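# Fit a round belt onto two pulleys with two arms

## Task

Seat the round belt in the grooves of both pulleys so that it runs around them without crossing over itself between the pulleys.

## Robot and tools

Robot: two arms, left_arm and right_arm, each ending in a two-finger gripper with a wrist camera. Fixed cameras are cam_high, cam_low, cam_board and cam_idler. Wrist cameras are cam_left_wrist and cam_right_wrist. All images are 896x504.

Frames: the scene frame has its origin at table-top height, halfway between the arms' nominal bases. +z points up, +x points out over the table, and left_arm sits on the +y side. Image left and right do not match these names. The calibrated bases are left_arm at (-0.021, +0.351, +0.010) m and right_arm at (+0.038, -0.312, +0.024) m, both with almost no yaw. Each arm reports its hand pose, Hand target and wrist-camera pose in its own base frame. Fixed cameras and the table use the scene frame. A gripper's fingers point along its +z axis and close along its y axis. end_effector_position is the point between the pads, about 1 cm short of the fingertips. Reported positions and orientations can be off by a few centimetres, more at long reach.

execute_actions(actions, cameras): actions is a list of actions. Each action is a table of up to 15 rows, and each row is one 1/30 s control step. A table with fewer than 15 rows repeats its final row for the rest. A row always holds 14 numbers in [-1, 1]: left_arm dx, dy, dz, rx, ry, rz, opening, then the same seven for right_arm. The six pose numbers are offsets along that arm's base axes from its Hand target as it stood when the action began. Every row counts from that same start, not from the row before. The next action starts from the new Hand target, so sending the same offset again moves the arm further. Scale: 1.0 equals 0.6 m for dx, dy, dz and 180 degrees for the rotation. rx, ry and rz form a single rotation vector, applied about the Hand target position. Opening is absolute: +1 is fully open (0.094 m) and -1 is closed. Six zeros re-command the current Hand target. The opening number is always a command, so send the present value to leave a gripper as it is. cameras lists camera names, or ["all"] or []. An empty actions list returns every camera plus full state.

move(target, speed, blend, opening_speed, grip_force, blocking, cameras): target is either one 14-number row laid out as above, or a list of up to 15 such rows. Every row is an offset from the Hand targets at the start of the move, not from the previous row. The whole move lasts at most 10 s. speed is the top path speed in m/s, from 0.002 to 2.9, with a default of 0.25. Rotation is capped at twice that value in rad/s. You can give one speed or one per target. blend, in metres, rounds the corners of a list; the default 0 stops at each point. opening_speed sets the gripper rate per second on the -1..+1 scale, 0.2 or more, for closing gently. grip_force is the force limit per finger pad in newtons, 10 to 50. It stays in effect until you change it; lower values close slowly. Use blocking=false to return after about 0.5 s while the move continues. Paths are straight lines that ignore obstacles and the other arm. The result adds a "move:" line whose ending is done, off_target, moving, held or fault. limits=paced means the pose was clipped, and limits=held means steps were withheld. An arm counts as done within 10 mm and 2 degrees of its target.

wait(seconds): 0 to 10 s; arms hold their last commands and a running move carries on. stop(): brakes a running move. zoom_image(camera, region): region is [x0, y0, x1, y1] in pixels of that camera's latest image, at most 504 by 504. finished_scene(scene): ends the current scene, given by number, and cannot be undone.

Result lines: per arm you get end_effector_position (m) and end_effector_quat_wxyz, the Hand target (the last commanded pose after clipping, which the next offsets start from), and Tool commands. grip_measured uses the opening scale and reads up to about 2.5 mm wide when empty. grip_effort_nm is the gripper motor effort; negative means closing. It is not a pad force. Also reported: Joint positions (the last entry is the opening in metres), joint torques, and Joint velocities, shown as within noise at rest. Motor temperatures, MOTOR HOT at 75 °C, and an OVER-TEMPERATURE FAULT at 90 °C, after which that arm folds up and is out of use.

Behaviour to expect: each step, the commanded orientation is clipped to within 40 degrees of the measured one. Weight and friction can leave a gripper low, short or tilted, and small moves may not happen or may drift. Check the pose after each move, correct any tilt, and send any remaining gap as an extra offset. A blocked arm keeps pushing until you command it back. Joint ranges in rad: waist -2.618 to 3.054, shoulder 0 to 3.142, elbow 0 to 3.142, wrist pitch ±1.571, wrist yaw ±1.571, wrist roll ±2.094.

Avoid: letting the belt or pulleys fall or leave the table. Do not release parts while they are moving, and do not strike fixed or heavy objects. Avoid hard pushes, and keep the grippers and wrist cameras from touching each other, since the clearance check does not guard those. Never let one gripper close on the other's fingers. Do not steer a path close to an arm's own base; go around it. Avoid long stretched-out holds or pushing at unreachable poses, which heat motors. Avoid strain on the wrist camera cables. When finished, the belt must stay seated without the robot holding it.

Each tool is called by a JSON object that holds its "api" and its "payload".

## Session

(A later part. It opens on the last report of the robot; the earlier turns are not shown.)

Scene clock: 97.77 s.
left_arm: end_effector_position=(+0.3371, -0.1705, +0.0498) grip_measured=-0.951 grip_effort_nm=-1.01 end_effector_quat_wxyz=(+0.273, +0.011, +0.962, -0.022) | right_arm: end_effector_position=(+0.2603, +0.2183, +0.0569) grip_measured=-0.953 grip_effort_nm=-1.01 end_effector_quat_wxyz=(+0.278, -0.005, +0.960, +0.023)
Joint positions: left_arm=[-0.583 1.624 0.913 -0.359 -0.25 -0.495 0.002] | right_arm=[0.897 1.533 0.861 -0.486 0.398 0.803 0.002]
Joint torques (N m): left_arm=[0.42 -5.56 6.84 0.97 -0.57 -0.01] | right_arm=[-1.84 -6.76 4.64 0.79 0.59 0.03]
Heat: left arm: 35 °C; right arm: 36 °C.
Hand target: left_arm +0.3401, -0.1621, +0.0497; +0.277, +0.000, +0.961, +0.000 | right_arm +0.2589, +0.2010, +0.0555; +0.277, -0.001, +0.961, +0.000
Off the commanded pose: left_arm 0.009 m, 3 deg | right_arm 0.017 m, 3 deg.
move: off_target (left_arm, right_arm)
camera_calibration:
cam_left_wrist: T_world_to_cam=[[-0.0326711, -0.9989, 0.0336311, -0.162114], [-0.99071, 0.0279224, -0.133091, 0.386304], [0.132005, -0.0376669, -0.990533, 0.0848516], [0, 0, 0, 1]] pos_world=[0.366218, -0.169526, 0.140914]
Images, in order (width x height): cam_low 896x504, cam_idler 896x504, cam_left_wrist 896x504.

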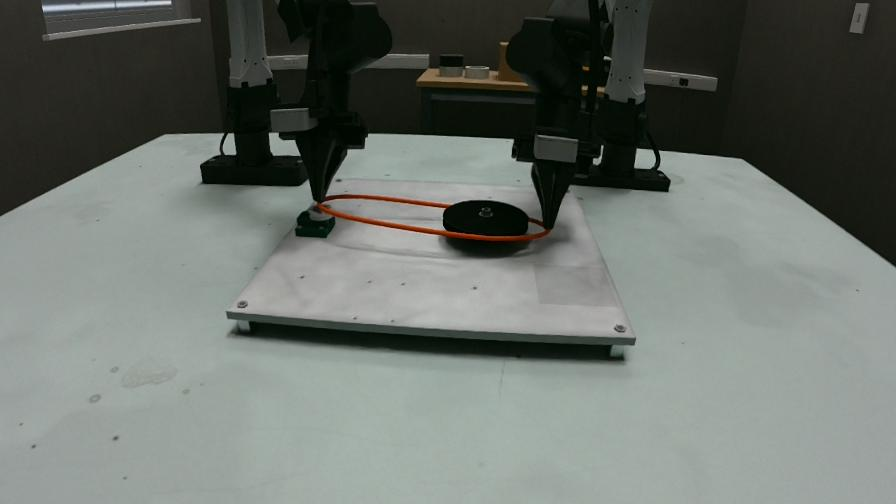

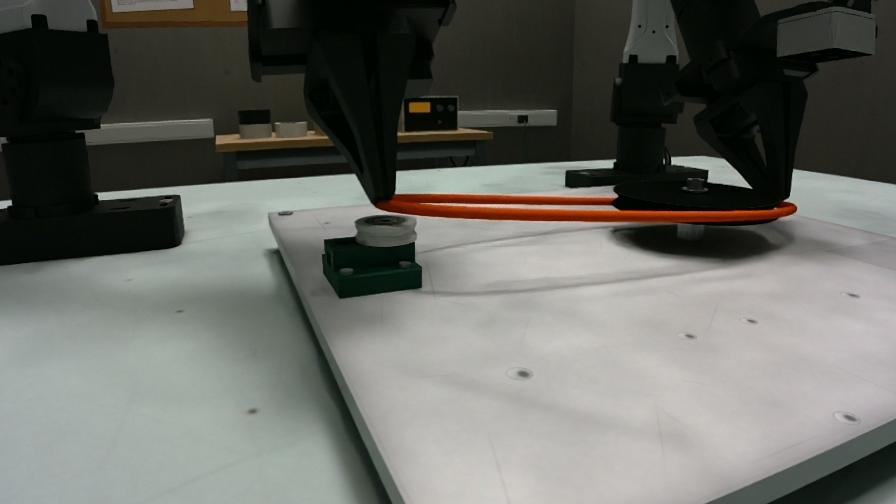

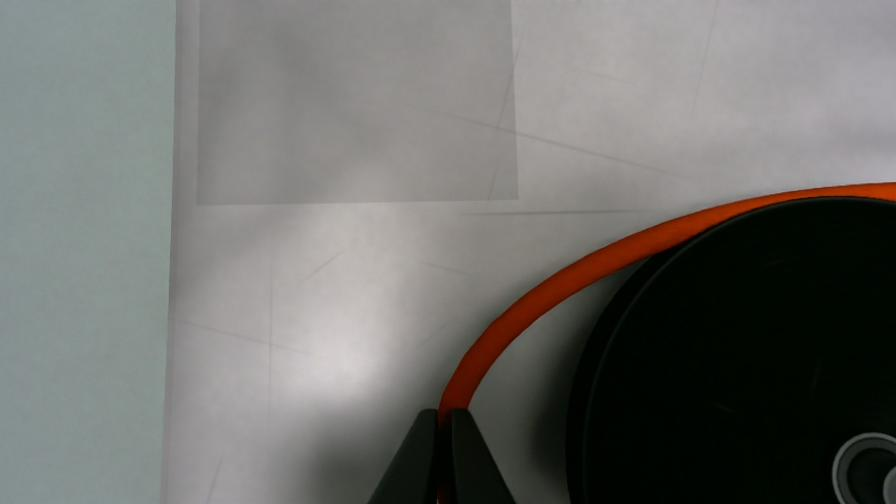

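{"api": "move", "payload": {"target": [0,0.004,0.0,0,0,0,-0.97,0,-0.045,0.008,0,0,0,-0.97], "speed": 0.06, "cameras": ["cam_idler","cam_low","cam_left_wrist","cam_right_wrist"]}}

{"api": "zoom_image", "payload": {"camera": "cam_idler", "region": [560, 120, 840, 280]}}

{"api": "zoom_image", "payload": {"camera": "cam_low", "region": [280, 160, 560, 290]}}

Scene clock: 99.70 s.
left_arm: end_effector_position=(+0.3414, -0.1756, +0.0529) grip_measured=-0.951 grip_effort_nm=-1.01 end_effector_quat_wxyz=(+0.282, +0.011, +0.959, -0.034) | right_arm: end_effector_position=(+0.2622, +0.2042, +0.0656) grip_measured=-0.953 grip_effort_nm=-1.01 end_effector_quat_wxyz=(+0.280, -0.009, +0.959, +0.049)
Joint positions: left_arm=[-0.583 1.624 0.913 -0.33 -0.239 -0.495 0.002] | right_arm=[0.836 1.44 0.801 -0.455 0.337 0.733 0.002]
Joint torques (N m): left_arm=[1.05 -6.05 6.42 0.75 -0.65 0.07] | right_arm=[-2.45 -6.22 4.41 0.59 0.95 -0.03]
Heat: left arm: 35 °C; right arm: 36 °C.
Hand target: left_arm +0.3401, -0.1596, +0.0498; +0.277, +0.000, +0.961, +0.000 | right_arm +0.2590, +0.1740, +0.0603; +0.277, +0.000, +0.961, +0.000
Off the commanded pose: left_arm 0.016 m, 4 deg | right_arm 0.031 m, 6 deg.
move: off_target (left_arm, right_arm)
camera_calibration:
cam_left_wrist: T_world_to_cam=[[-0.0389954, -0.997606, 0.0571191, -0.16602], [-0.987803, 0.0298624, -0.152818, 0.391571], [0.150746, -0.0623816, -0.986602, 0.0761344], [0, 0, 0, 1]] pos_world=[0.368844, -0.172566, 0.144436]
cam_right_wrist: T_world_to_cam=[[0.0448548, -0.99526, -0.0862902, 0.199079], [-0.990018, -0.0327326, -0.137091, 0.314066], [0.133616, 0.091578, -0.986793, 0.101964], [0, 0, 0, 1]] pos_world=[0.288378, 0.199077, 0.160851]
Images, in order (width x height): cam_low 896x504, cam_idler 896x504, cam_left_wrist 896x504, cam_right_wrist 896x504.

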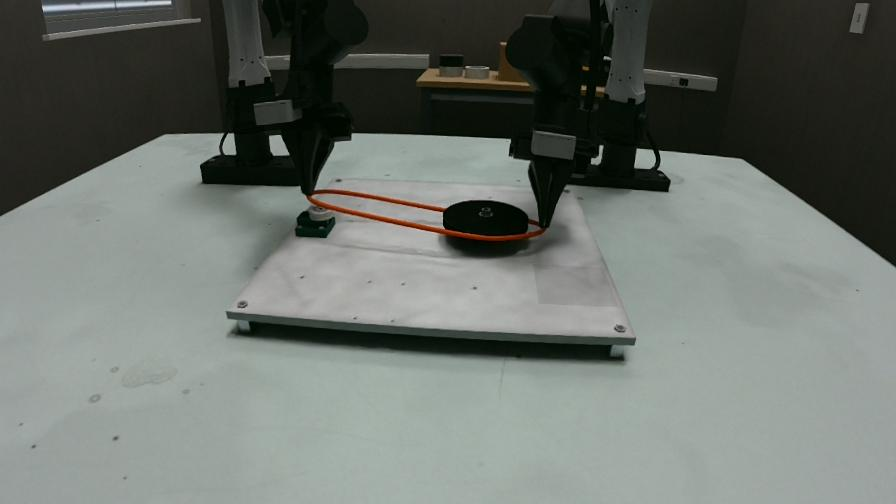

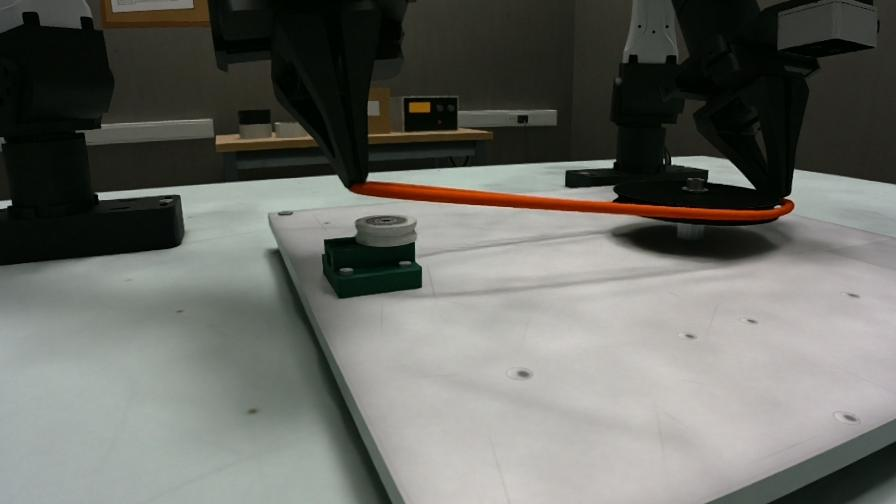

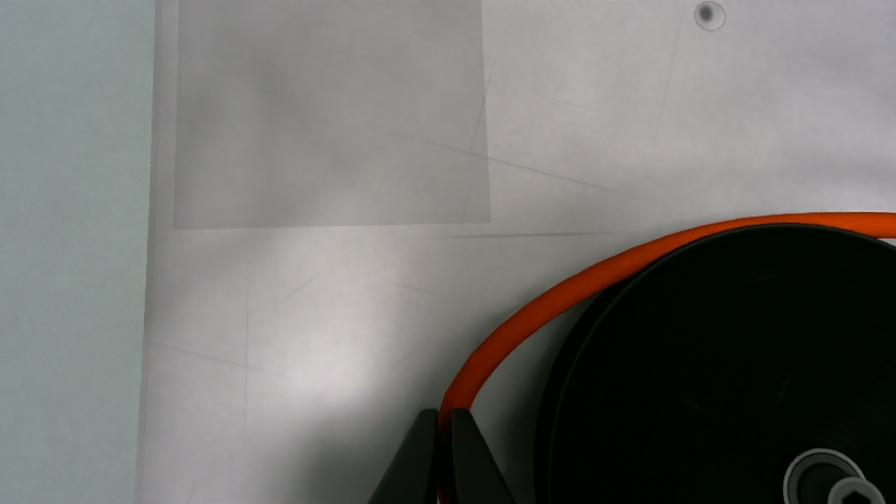

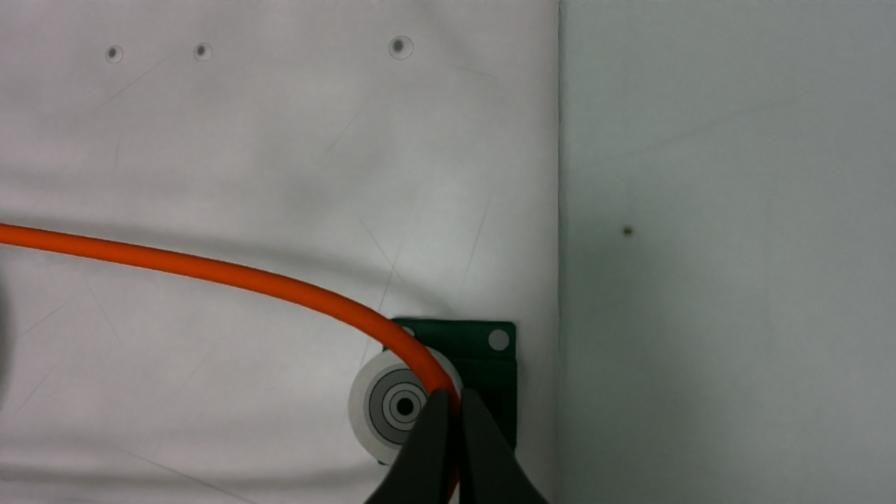

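Scaled by 1.800 from the camera's 896x504 image, which has a finer 1280x720 frame.

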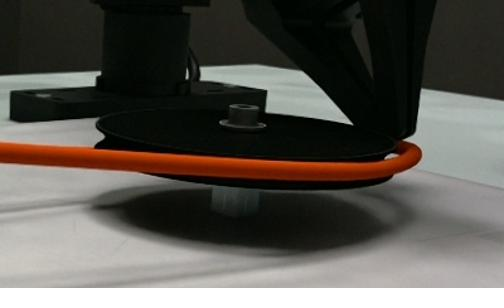

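Scaled by 1.800 from the camera's 896x504 image, which has a finer 1280x720 frame.

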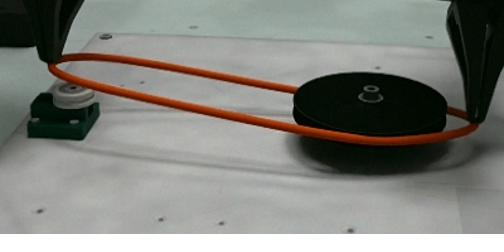

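{"api": "move", "payload": {"target": [0,-0.022,-0.004,0,0,0,-0.97,0,-0.02,-0.004,0,0,0,-0.97], "speed": 0.06, "cameras": ["cam_idler","cam_low","cam_left_wrist","cam_right_wrist"]}}

{"api": "zoom_image", "payload": {"camera": "cam_idler", "region": [560, 120, 840, 280]}}

{"api": "zoom_image", "payload": {"camera": "cam_low", "region": [280, 160, 560, 290]}}

Scene clock: 101.43 s.
left_arm: end_effector_position=(+0.3410, -0.1878, +0.0504) grip_measured=-0.951 grip_effort_nm=-1.01 end_effector_quat_wxyz=(+0.284, +0.012, +0.958, -0.040) | right_arm: end_effector_position=(+0.2626, +0.1931, +0.0639) grip_measured=-0.954 grip_effort_nm=-1.01 end_effector_quat_wxyz=(+0.280, -0.011, +0.958, +0.051)
Joint positions: left_arm=[-0.612 1.648 0.925 -0.316 -0.245 -0.52 0.002] | right_arm=[0.802 1.405 0.762 -0.436 0.318 0.698 0.002]
Joint torques (N m): left_arm=[0.38 -5.56 7.49 0.6 -0.76 -0.03] | right_arm=[-2.69 -5.91 4.44 0.62 0.96 0.04]
Heat: left arm: 35 °C; right arm: 36 °C.
Hand target: left_arm +0.3401, -0.1728, +0.0473; +0.276, +0.000, +0.961, +0.000 | right_arm +0.2589, +0.1621, +0.0579; +0.277, +0.000, +0.961, +0.000
Off the commanded pose: left_arm 0.015 m, 5 deg | right_arm 0.032 m, 6 deg.
move: off_target (left_arm, right_arm)
camera_calibration:
cam_left_wrist: T_world_to_cam=[[-0.0451705, -0.996687, 0.0676408, -0.176355], [-0.987127, 0.0341332, -0.156252, 0.391882], [0.153425, -0.073828, -0.985398, 0.0699025], [0, 0, 0, 1]] pos_world=[0.368147, -0.183986, 0.142043]
cam_right_wrist: T_world_to_cam=[[0.0491883, -0.994776, -0.0894459, 0.186918], [-0.989712, -0.0364986, -0.138343, 0.314563], [0.134356, 0.0953305, -0.986337, 0.100186], [0, 0, 0, 1]] pos_world=[0.288672, 0.187872, 0.159054]
Images, in order (width x height): cam_low 896x504, cam_idler 896x504, cam_left_wrist 896x504, cam_right_wrist 896x504.

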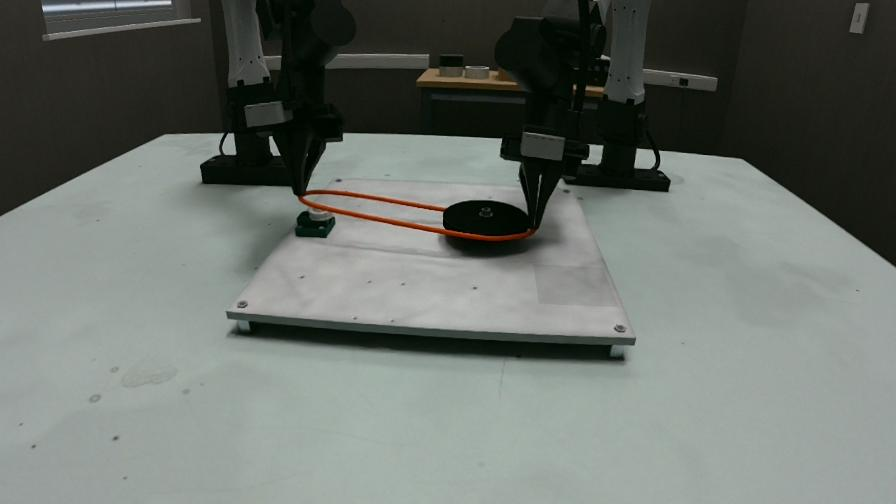

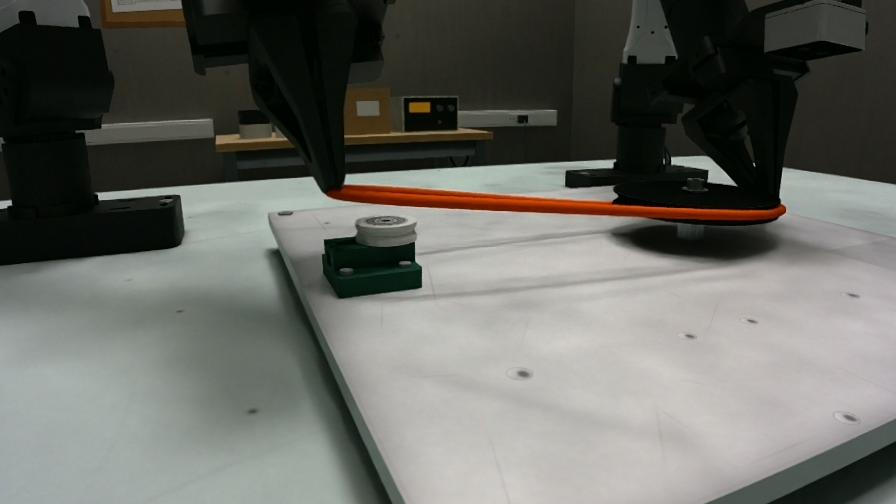

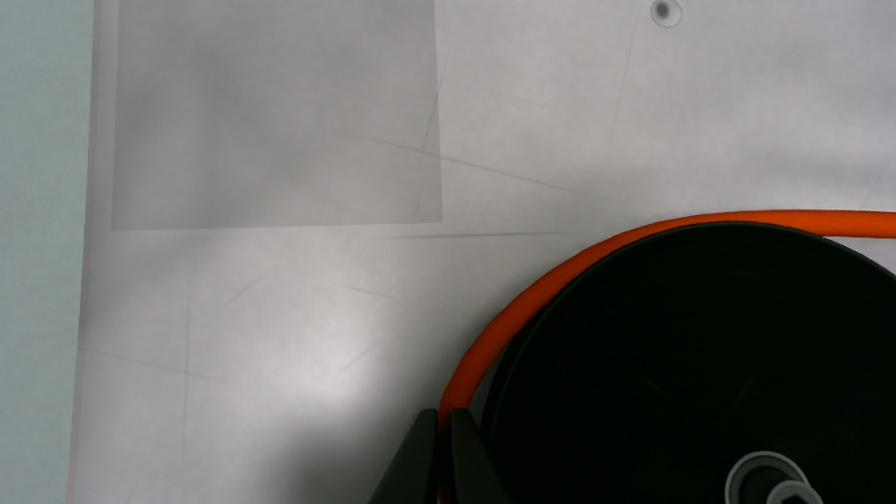

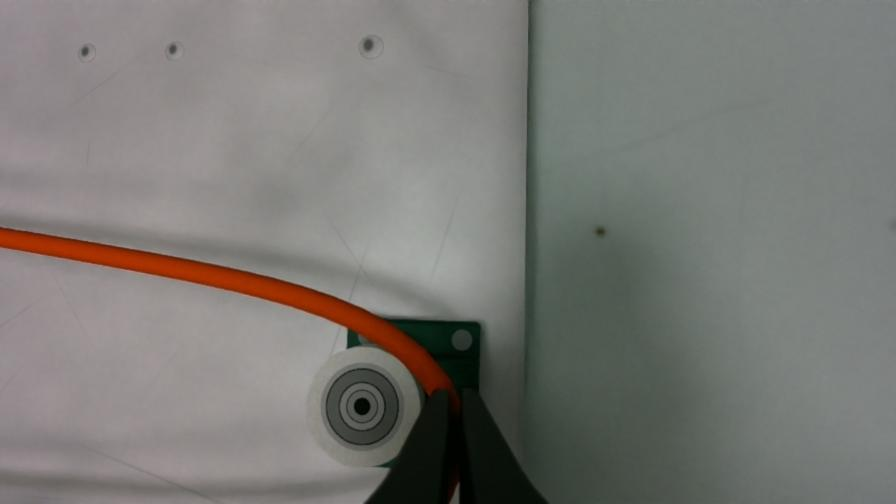

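Scaled by 1.800 from the camera's 896x504 image, which has a finer 1280x720 frame.

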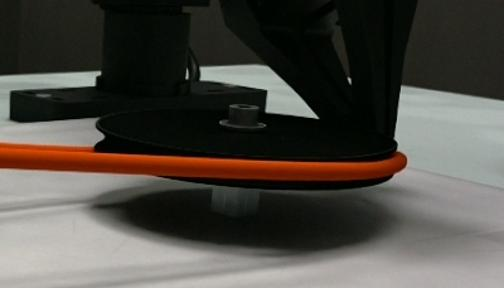

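Scaled by 1.800 from the camera's 896x504 image, which has a finer 1280x720 frame.

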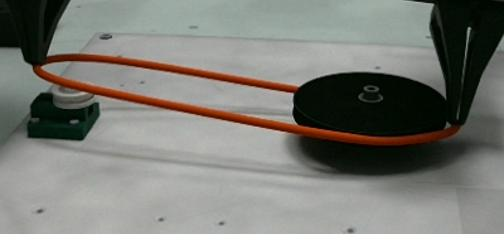

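{"api": "move", "payload": {"target": [[0,-0.005,0,0,0,0,-0.97,0,-0.028,0,0,0,0,-0.97],[0,-0.005,0,0,0,0,-0.97,0,-0.028,-0.045,0,0,0,-0.97]], "speed": 0.06, "cameras": ["cam_idler","cam_low","cam_left_wrist","cam_right_wrist"]}}

{"api": "zoom_image", "payload": {"camera": "cam_idler", "region": [280, 120, 480, 320]}}

{"api": "zoom_image", "payload": {"camera": "cam_idler", "region": [560, 120, 840, 280]}}

{"api": "zoom_image", "payload": {"camera": "cam_low", "region": [280, 160, 560, 290]}}

Scene clock: 106.30 s.
left_arm: end_effector_position=(+0.3431, -0.1880, +0.0511) grip_measured=-0.952 grip_effort_nm=-1.01 end_effector_quat_wxyz=(+0.288, +0.010, +0.957, -0.035) | right_arm: end_effector_position=(+0.2642, +0.1874, +0.0506) grip_measured=-0.954 grip_effort_nm=-1.01 end_effector_quat_wxyz=(+0.291, -0.016, +0.953, +0.083)
Joint positions: left_arm=[-0.617 1.655 0.932 -0.314 -0.262 -0.524 0.002] | right_arm=[0.755 1.372 0.649 -0.284 0.26 0.646 0.002]
Joint torques (N m): left_arm=[0.03 -5.57 7.62 0.55 -0.64 -0.06] | right_arm=[-3.03 -3.11 4.1 0.56 1.21 0.03]
Heat: left arm: 35 °C; right arm: 36 °C.
Hand target: left_arm +0.3401, -0.1759, +0.0474; +0.277, +0.000, +0.961, +0.000 | right_arm +0.2590, +0.1453, +0.0310; +0.277, +0.000, +0.961, +0.000
Off the commanded pose: left_arm 0.013 m, 4 deg | right_arm 0.047 m, 10 deg.
move: off_target (left_arm, right_arm)
camera_calibration:
cam_left_wrist: T_world_to_cam=[[-0.0380165, -0.997545, 0.058818, -0.17868], [-0.985887, 0.0278385, -0.165082, 0.392892], [0.163039, -0.0642638, -0.984524, 0.0686397], [0, 0, 0, 1]] pos_world=[0.369363, -0.184768, 0.142946]
cam_right_wrist: T_world_to_cam=[[0.0781532, -0.986255, -0.14558, 0.173558], [-0.984965, -0.0538198, -0.164158, 0.317381], [0.154067, 0.15622, -0.975632, 0.07035], [0, 0, 0, 1]] pos_world=[0.288206, 0.177263, 0.146003]
Images, in order (width x height): cam_low 896x504, cam_idler 896x504, cam_left_wrist 896x504, cam_right_wrist 896x504.

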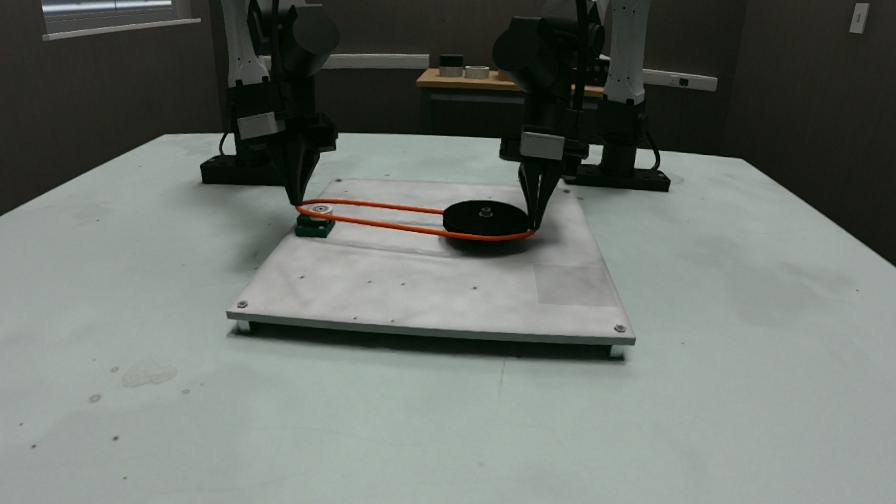

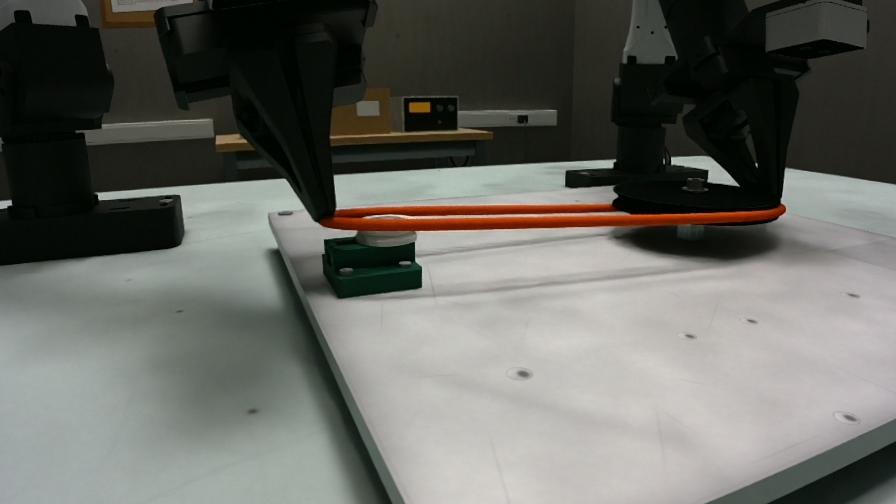

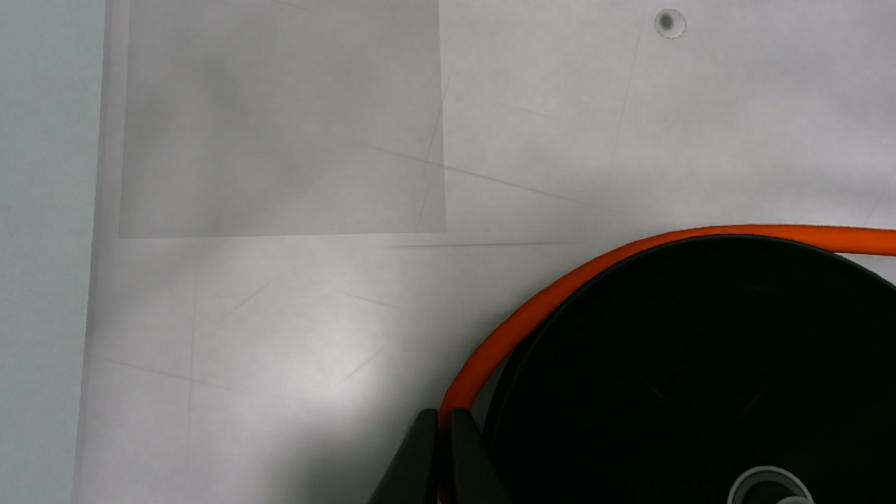

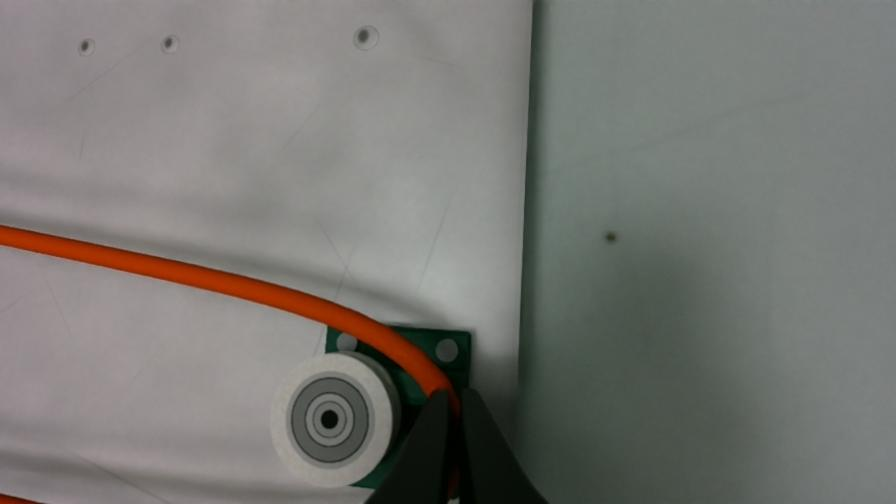

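Scaled by 2.520 from the camera's 896x504 image, which has a finer 1280x720 frame.

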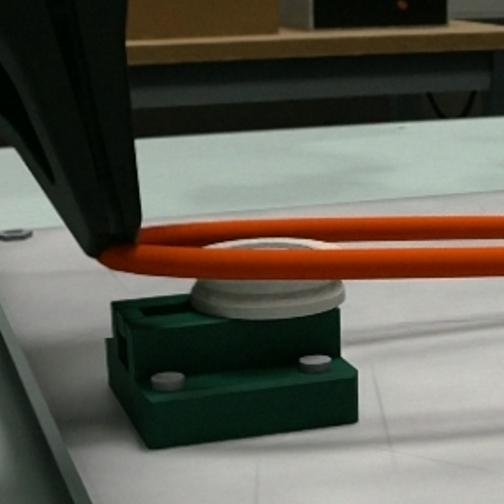

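Scaled by 1.800 from the camera's 896x504 image, which has a finer 1280x720 frame.

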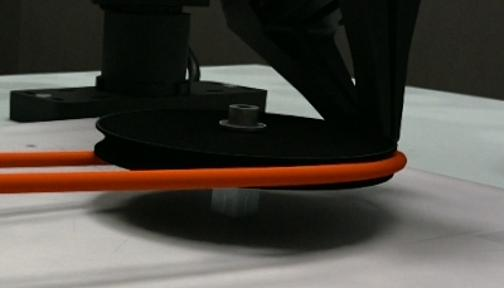

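Scaled by 1.800 from the camera's 896x504 image, which has a finer 1280x720 frame.

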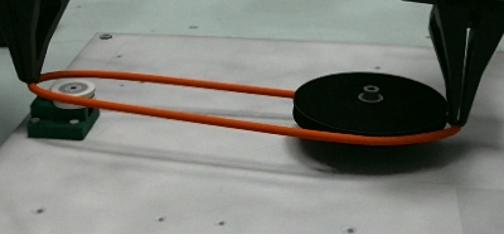

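{"api": "move", "payload": {"target": [[0,0,0,0,0,0,-0.97,0,0,-0.012,0,0,0,-0.97],[0,0,0,0,0,0,-0.97,0,0.025,-0.012,0,0,0,-0.97]], "speed": 0.05, "cameras": ["cam_idler","cam_low","cam_right_wrist"]}}

{"api": "zoom_image", "payload": {"camera": "cam_idler", "region": [280, 120, 480, 320]}}

{"api": "zoom_image", "payload": {"camera": "cam_idler", "region": [560, 120, 840, 280]}}

Scene clock: 108.50 s.
left_arm: end_effector_position=(+0.3424, -0.1881, +0.0507) grip_measured=-0.952 grip_effort_nm=-1.01 end_effector_quat_wxyz=(+0.287, +0.009, +0.957, -0.035) | right_arm: end_effector_position=(+0.2663, +0.1902, +0.0408) grip_measured=-0.956 grip_effort_nm=-1.01 end_effector_quat_wxyz=(+0.296, -0.011, +0.952, +0.071)
Joint positions: left_arm=[-0.618 1.655 0.932 -0.317 -0.262 -0.527 0.002] | right_arm=[0.778 1.421 0.644 -0.243 0.299 0.67 0.002]
Joint torques (N m): left_arm=[0.16 -5.55 7.62 0.57 -0.64 -0.03] | right_arm=[-0.88 -2.21 5.48 0.43 1.07 0.17]
Heat: left arm: 35 °C; right arm: 36 °C.
Hand target: left_arm +0.3402, -0.1760, +0.0474; +0.277, +0.000, +0.961, +0.000 | right_arm +0.2589, +0.1602, +0.0236; +0.277, -0.001, +0.961, +0.000
Off the commanded pose: left_arm 0.013 m, 4 deg | right_arm 0.035 m, 9 deg.
move: off_target (left_arm, right_arm)
camera_calibration:
cam_right_wrist: T_world_to_cam=[[0.0610708, -0.990184, -0.125721, 0.179229], [-0.984131, -0.0387109, -0.173167, 0.315291], [0.166601, 0.134302, -0.976835, 0.0608668], [0, 0, 0, 1]] pos_world=[0.289201, 0.1815, 0.136588]
Images, in order (width x height): cam_low 896x504, cam_idler 896x504, cam_right_wrist 896x504.

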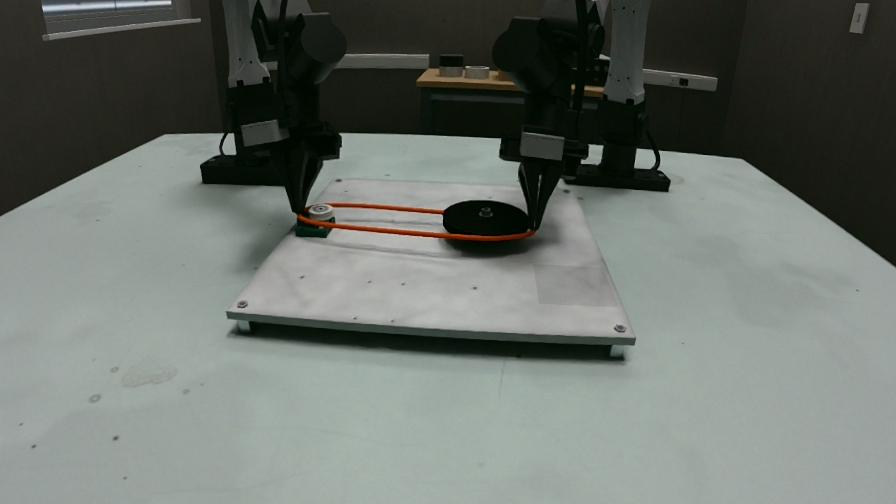

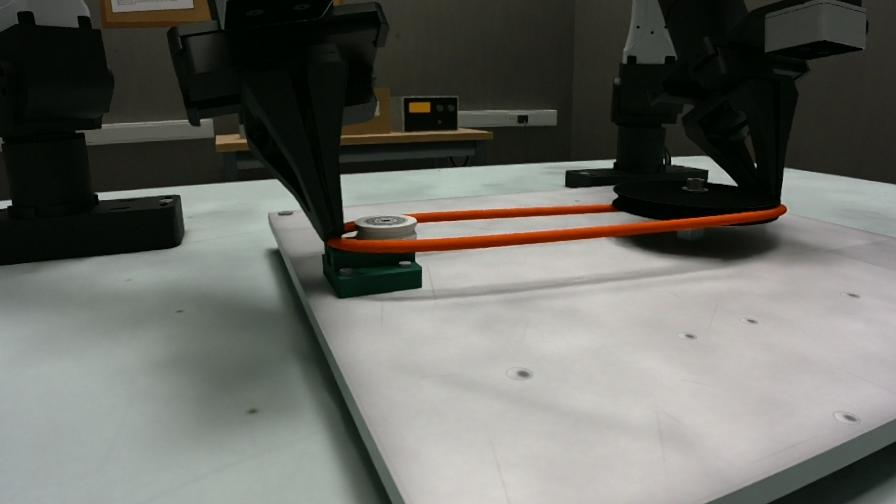

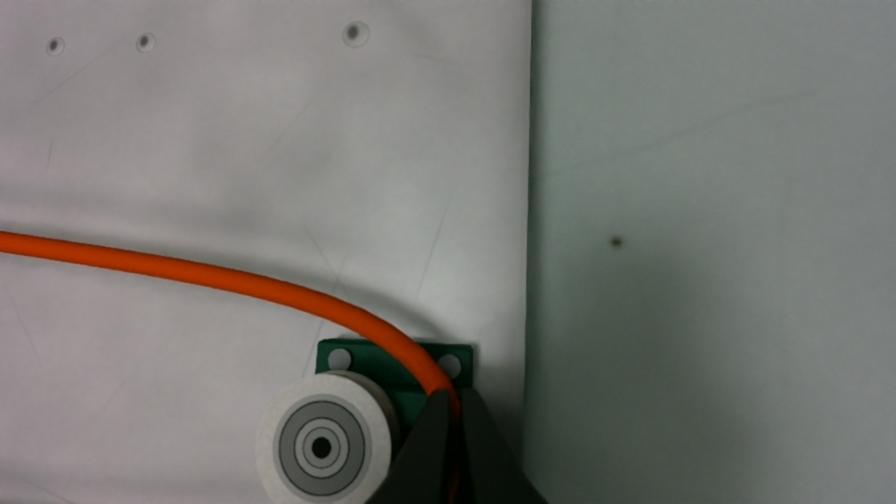

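Scaled by 2.520 from the camera's 896x504 image, which has a finer 1280x720 frame.

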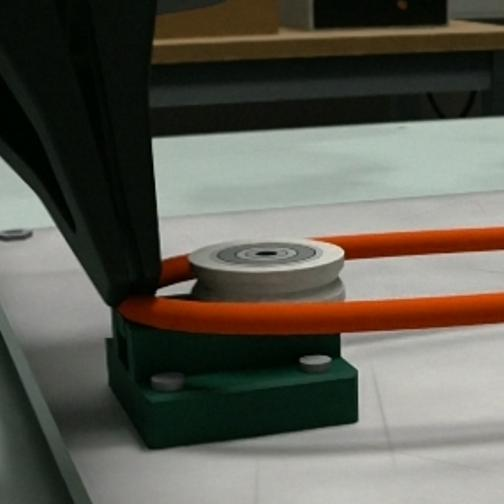

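Scaled by 1.800 from the camera's 896x504 image, which has a finer 1280x720 frame.

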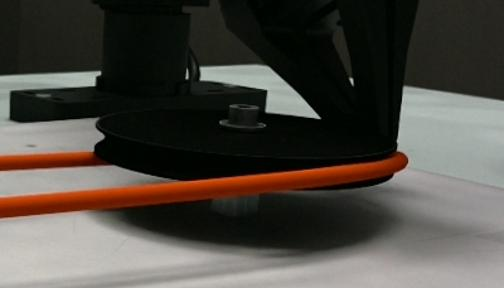

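{"api": "move", "payload": {"target": [[0,0,0,0,0,0,-0.97,0,-0.01,0.012,0,-0.03,0,-0.97]], "speed": 0.05, "cameras": ["cam_idler","cam_low","cam_right_wrist"]}}

{"api": "zoom_image", "payload": {"camera": "cam_idler", "region": [280, 120, 480, 320]}}

{"api": "zoom_image", "payload": {"camera": "cam_idler", "region": [560, 120, 840, 280]}}

Scene clock: 110.50 s.
left_arm: end_effector_position=(+0.3423, -0.1880, +0.0506) grip_measured=-0.952 grip_effort_nm=-1.01 end_effector_quat_wxyz=(+0.287, +0.009, +0.957, -0.035) | right_arm: end_effector_position=(+0.2667, +0.1895, +0.0421) grip_measured=-0.957 grip_effort_nm=-1.01 end_effector_quat_wxyz=(+0.326, -0.010, +0.943, +0.071)
Joint positions: left_arm=[-0.618 1.655 0.932 -0.317 -0.262 -0.527 0.002] | right_arm=[0.801 1.401 0.596 -0.171 0.349 0.671 0.002]
Joint torques (N m): left_arm=[0.16 -5.55 7.64 0.58 -0.64 -0.03] | right_arm=[-1.09 -5.03 3.89 0.65 1.33 0.09]
Heat: left arm: 35 °C; right arm: 36 °C.
Hand target: left_arm +0.3401, -0.1759, +0.0474; +0.277, +0.000, +0.961, +0.000 | right_arm +0.2589, +0.1541, +0.0309; +0.322, +0.000, +0.947, +0.000
Off the commanded pose: left_arm 0.013 m, 4 deg | right_arm 0.038 m, 8 deg.
move: off_target (left_arm, right_arm)
camera_calibration:
cam_right_wrist: T_world_to_cam=[[0.0643953, -0.990227, -0.123711, 0.177671], [-0.971861, -0.0340821, -0.233077, 0.314276], [0.226583, 0.135239, -0.964557, 0.0454669], [0, 0, 0, 1]] pos_world=[0.283689, 0.180497, 0.139086]
Images, in order (width x height): cam_low 896x504, cam_idler 896x504, cam_right_wrist 896x504.

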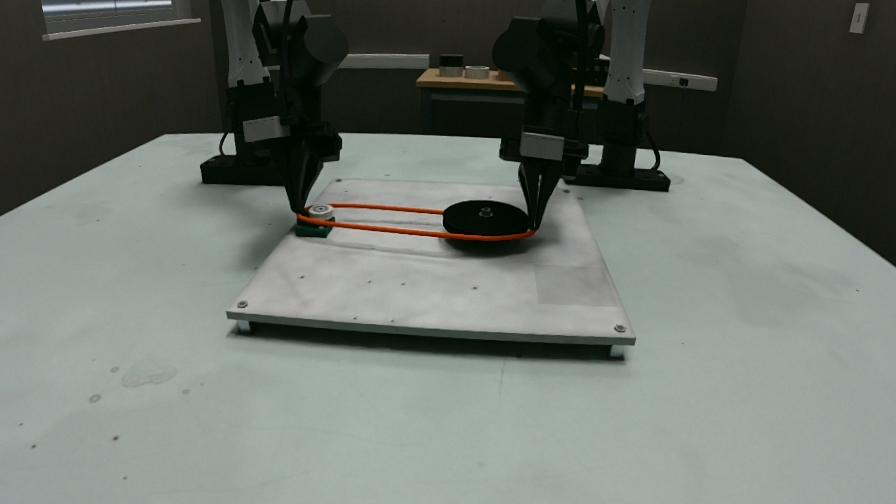

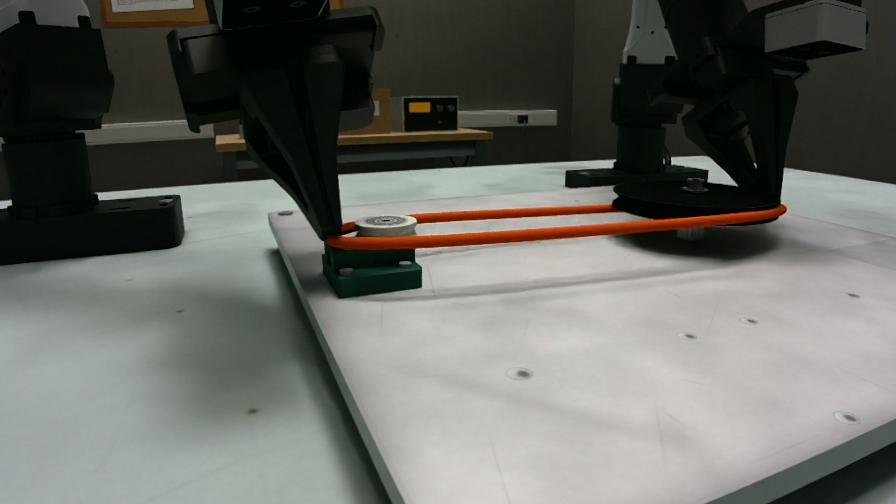

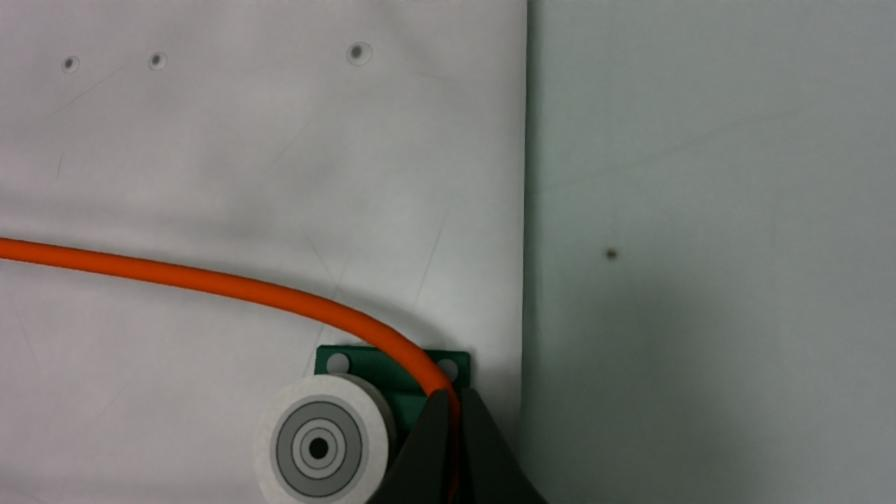

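Scaled by 2.520 from the camera's 896x504 image, which has a finer 1280x720 frame.

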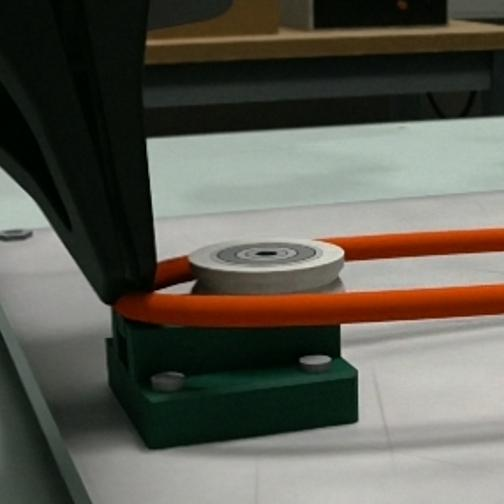

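Scaled by 1.800 from the camera's 896x504 image, which has a finer 1280x720 frame.

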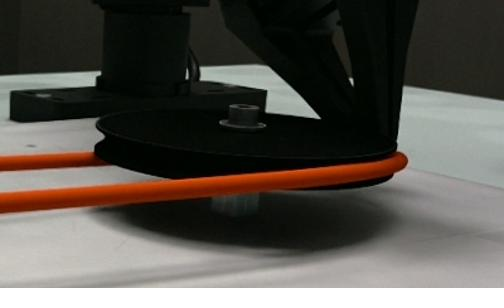

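{"api": "move", "payload": {"target": [[0,0,0,0,0,0,-0.97,0,0,0.013,0,0,0,-0.97],[0,0,0,0,0,0,-0.97,0,0.035,0.013,0,0,0,-0.97]], "speed": 0.05, "cameras": ["cam_idler","cam_low","cam_right_wrist"]}}

{"api": "zoom_image", "payload": {"camera": "cam_idler", "region": [280, 120, 480, 320]}}

{"api": "zoom_image", "payload": {"camera": "cam_idler", "region": [560, 120, 840, 280]}}

Scene clock: 113.27 s.
left_arm: end_effector_position=(+0.3408, -0.1880, +0.0498) grip_measured=-0.952 grip_effort_nm=-1.01 end_effector_quat_wxyz=(+0.284, +0.010, +0.958, -0.034) | right_arm: end_effector_position=(+0.2590, +0.1953, +0.0428) grip_measured=-0.957 grip_effort_nm=-1.01 end_effector_quat_wxyz=(+0.323, -0.010, +0.945, +0.053)
Joint positions: left_arm=[-0.62 1.655 0.932 -0.324 -0.262 -0.528 0.002] | right_arm=[0.858 1.419 0.629 -0.233 0.402 0.722 0.002]
Joint torques (N m): left_arm=[0.36 -5.52 7.65 0.63 -0.64 -0.03] | right_arm=[-0.5 -3.18 6.91 0.56 1.09 0.22]
Heat: left arm: 36 °C; right arm: 35 °C.
Hand target: left_arm +0.3401, -0.1760, +0.0474; +0.277, +0.001, +0.961, +0.000 | right_arm +0.2589, +0.1752, +0.0387; +0.322, -0.001, +0.947, +0.000
Off the commanded pose: left_arm 0.012 m, 4 deg | right_arm 0.021 m, 6 deg.
move: off_target (left_arm, right_arm)
camera_calibration:
cam_right_wrist: T_world_to_cam=[[0.0518203, -0.994529, -0.0907025, 0.186696], [-0.973489, -0.0300441, -0.22675, 0.306507], [0.222785, 0.100048, -0.96972, 0.0551957], [0, 0, 0, 1]] pos_world=[0.27641, 0.189361, 0.139959]
Images, in order (width x height): cam_low 896x504, cam_idler 896x504, cam_right_wrist 896x504.

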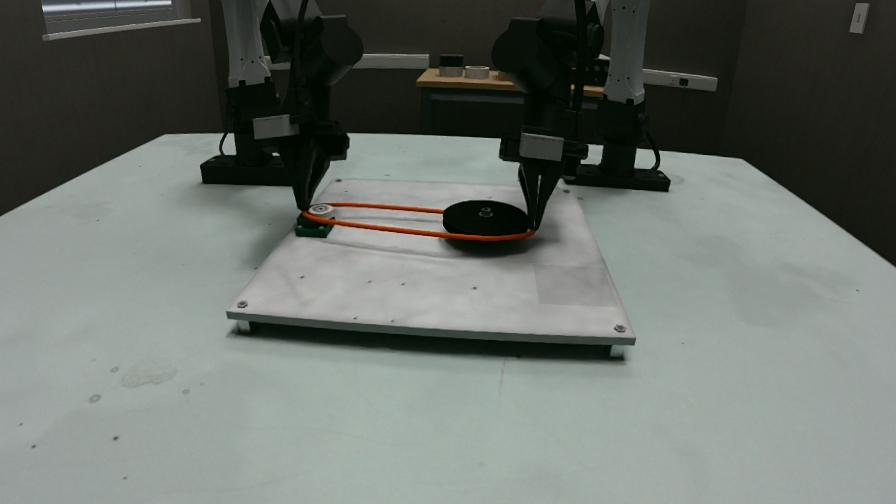

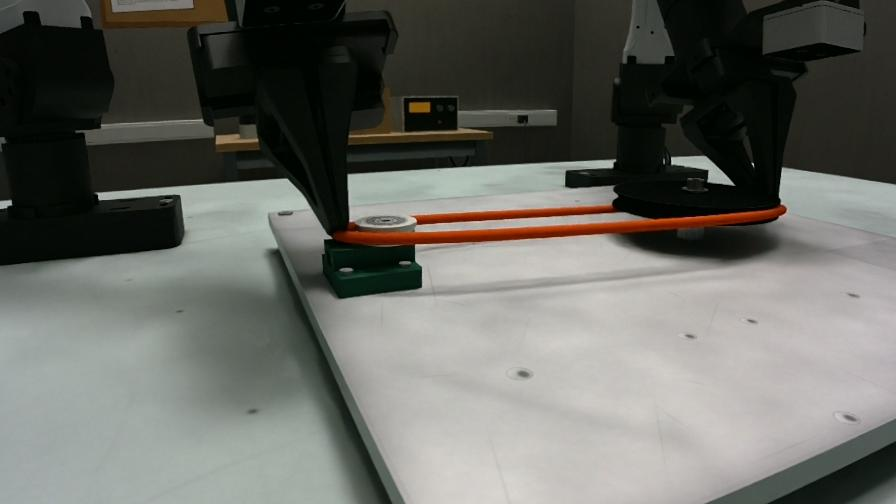

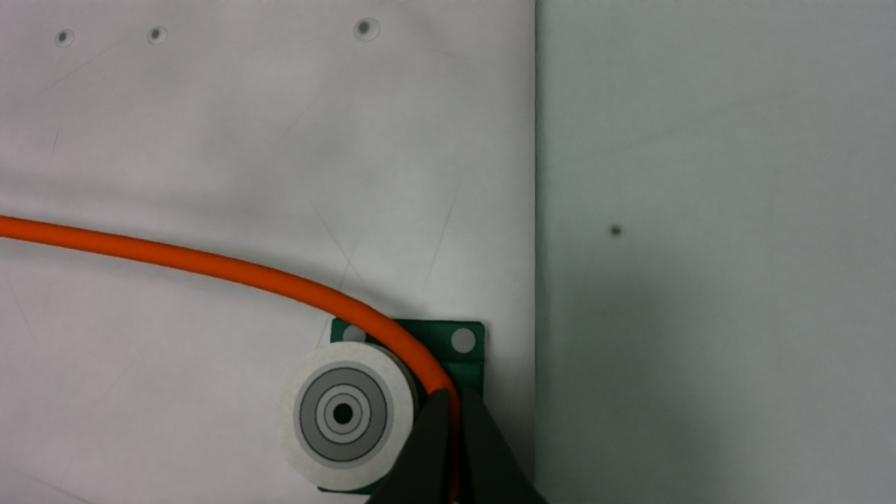

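Scaled by 2.520 from the camera's 896x504 image, which has a finer 1280x720 frame.

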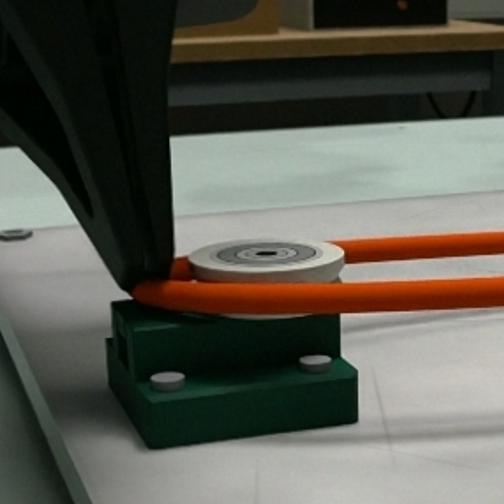

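Scaled by 1.800 from the camera's 896x504 image, which has a finer 1280x720 frame.

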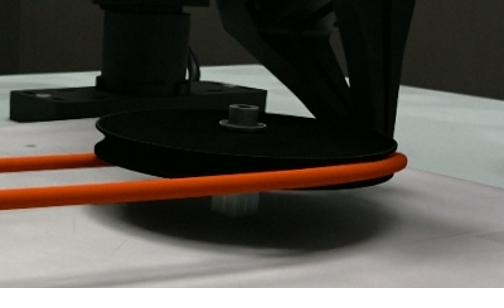

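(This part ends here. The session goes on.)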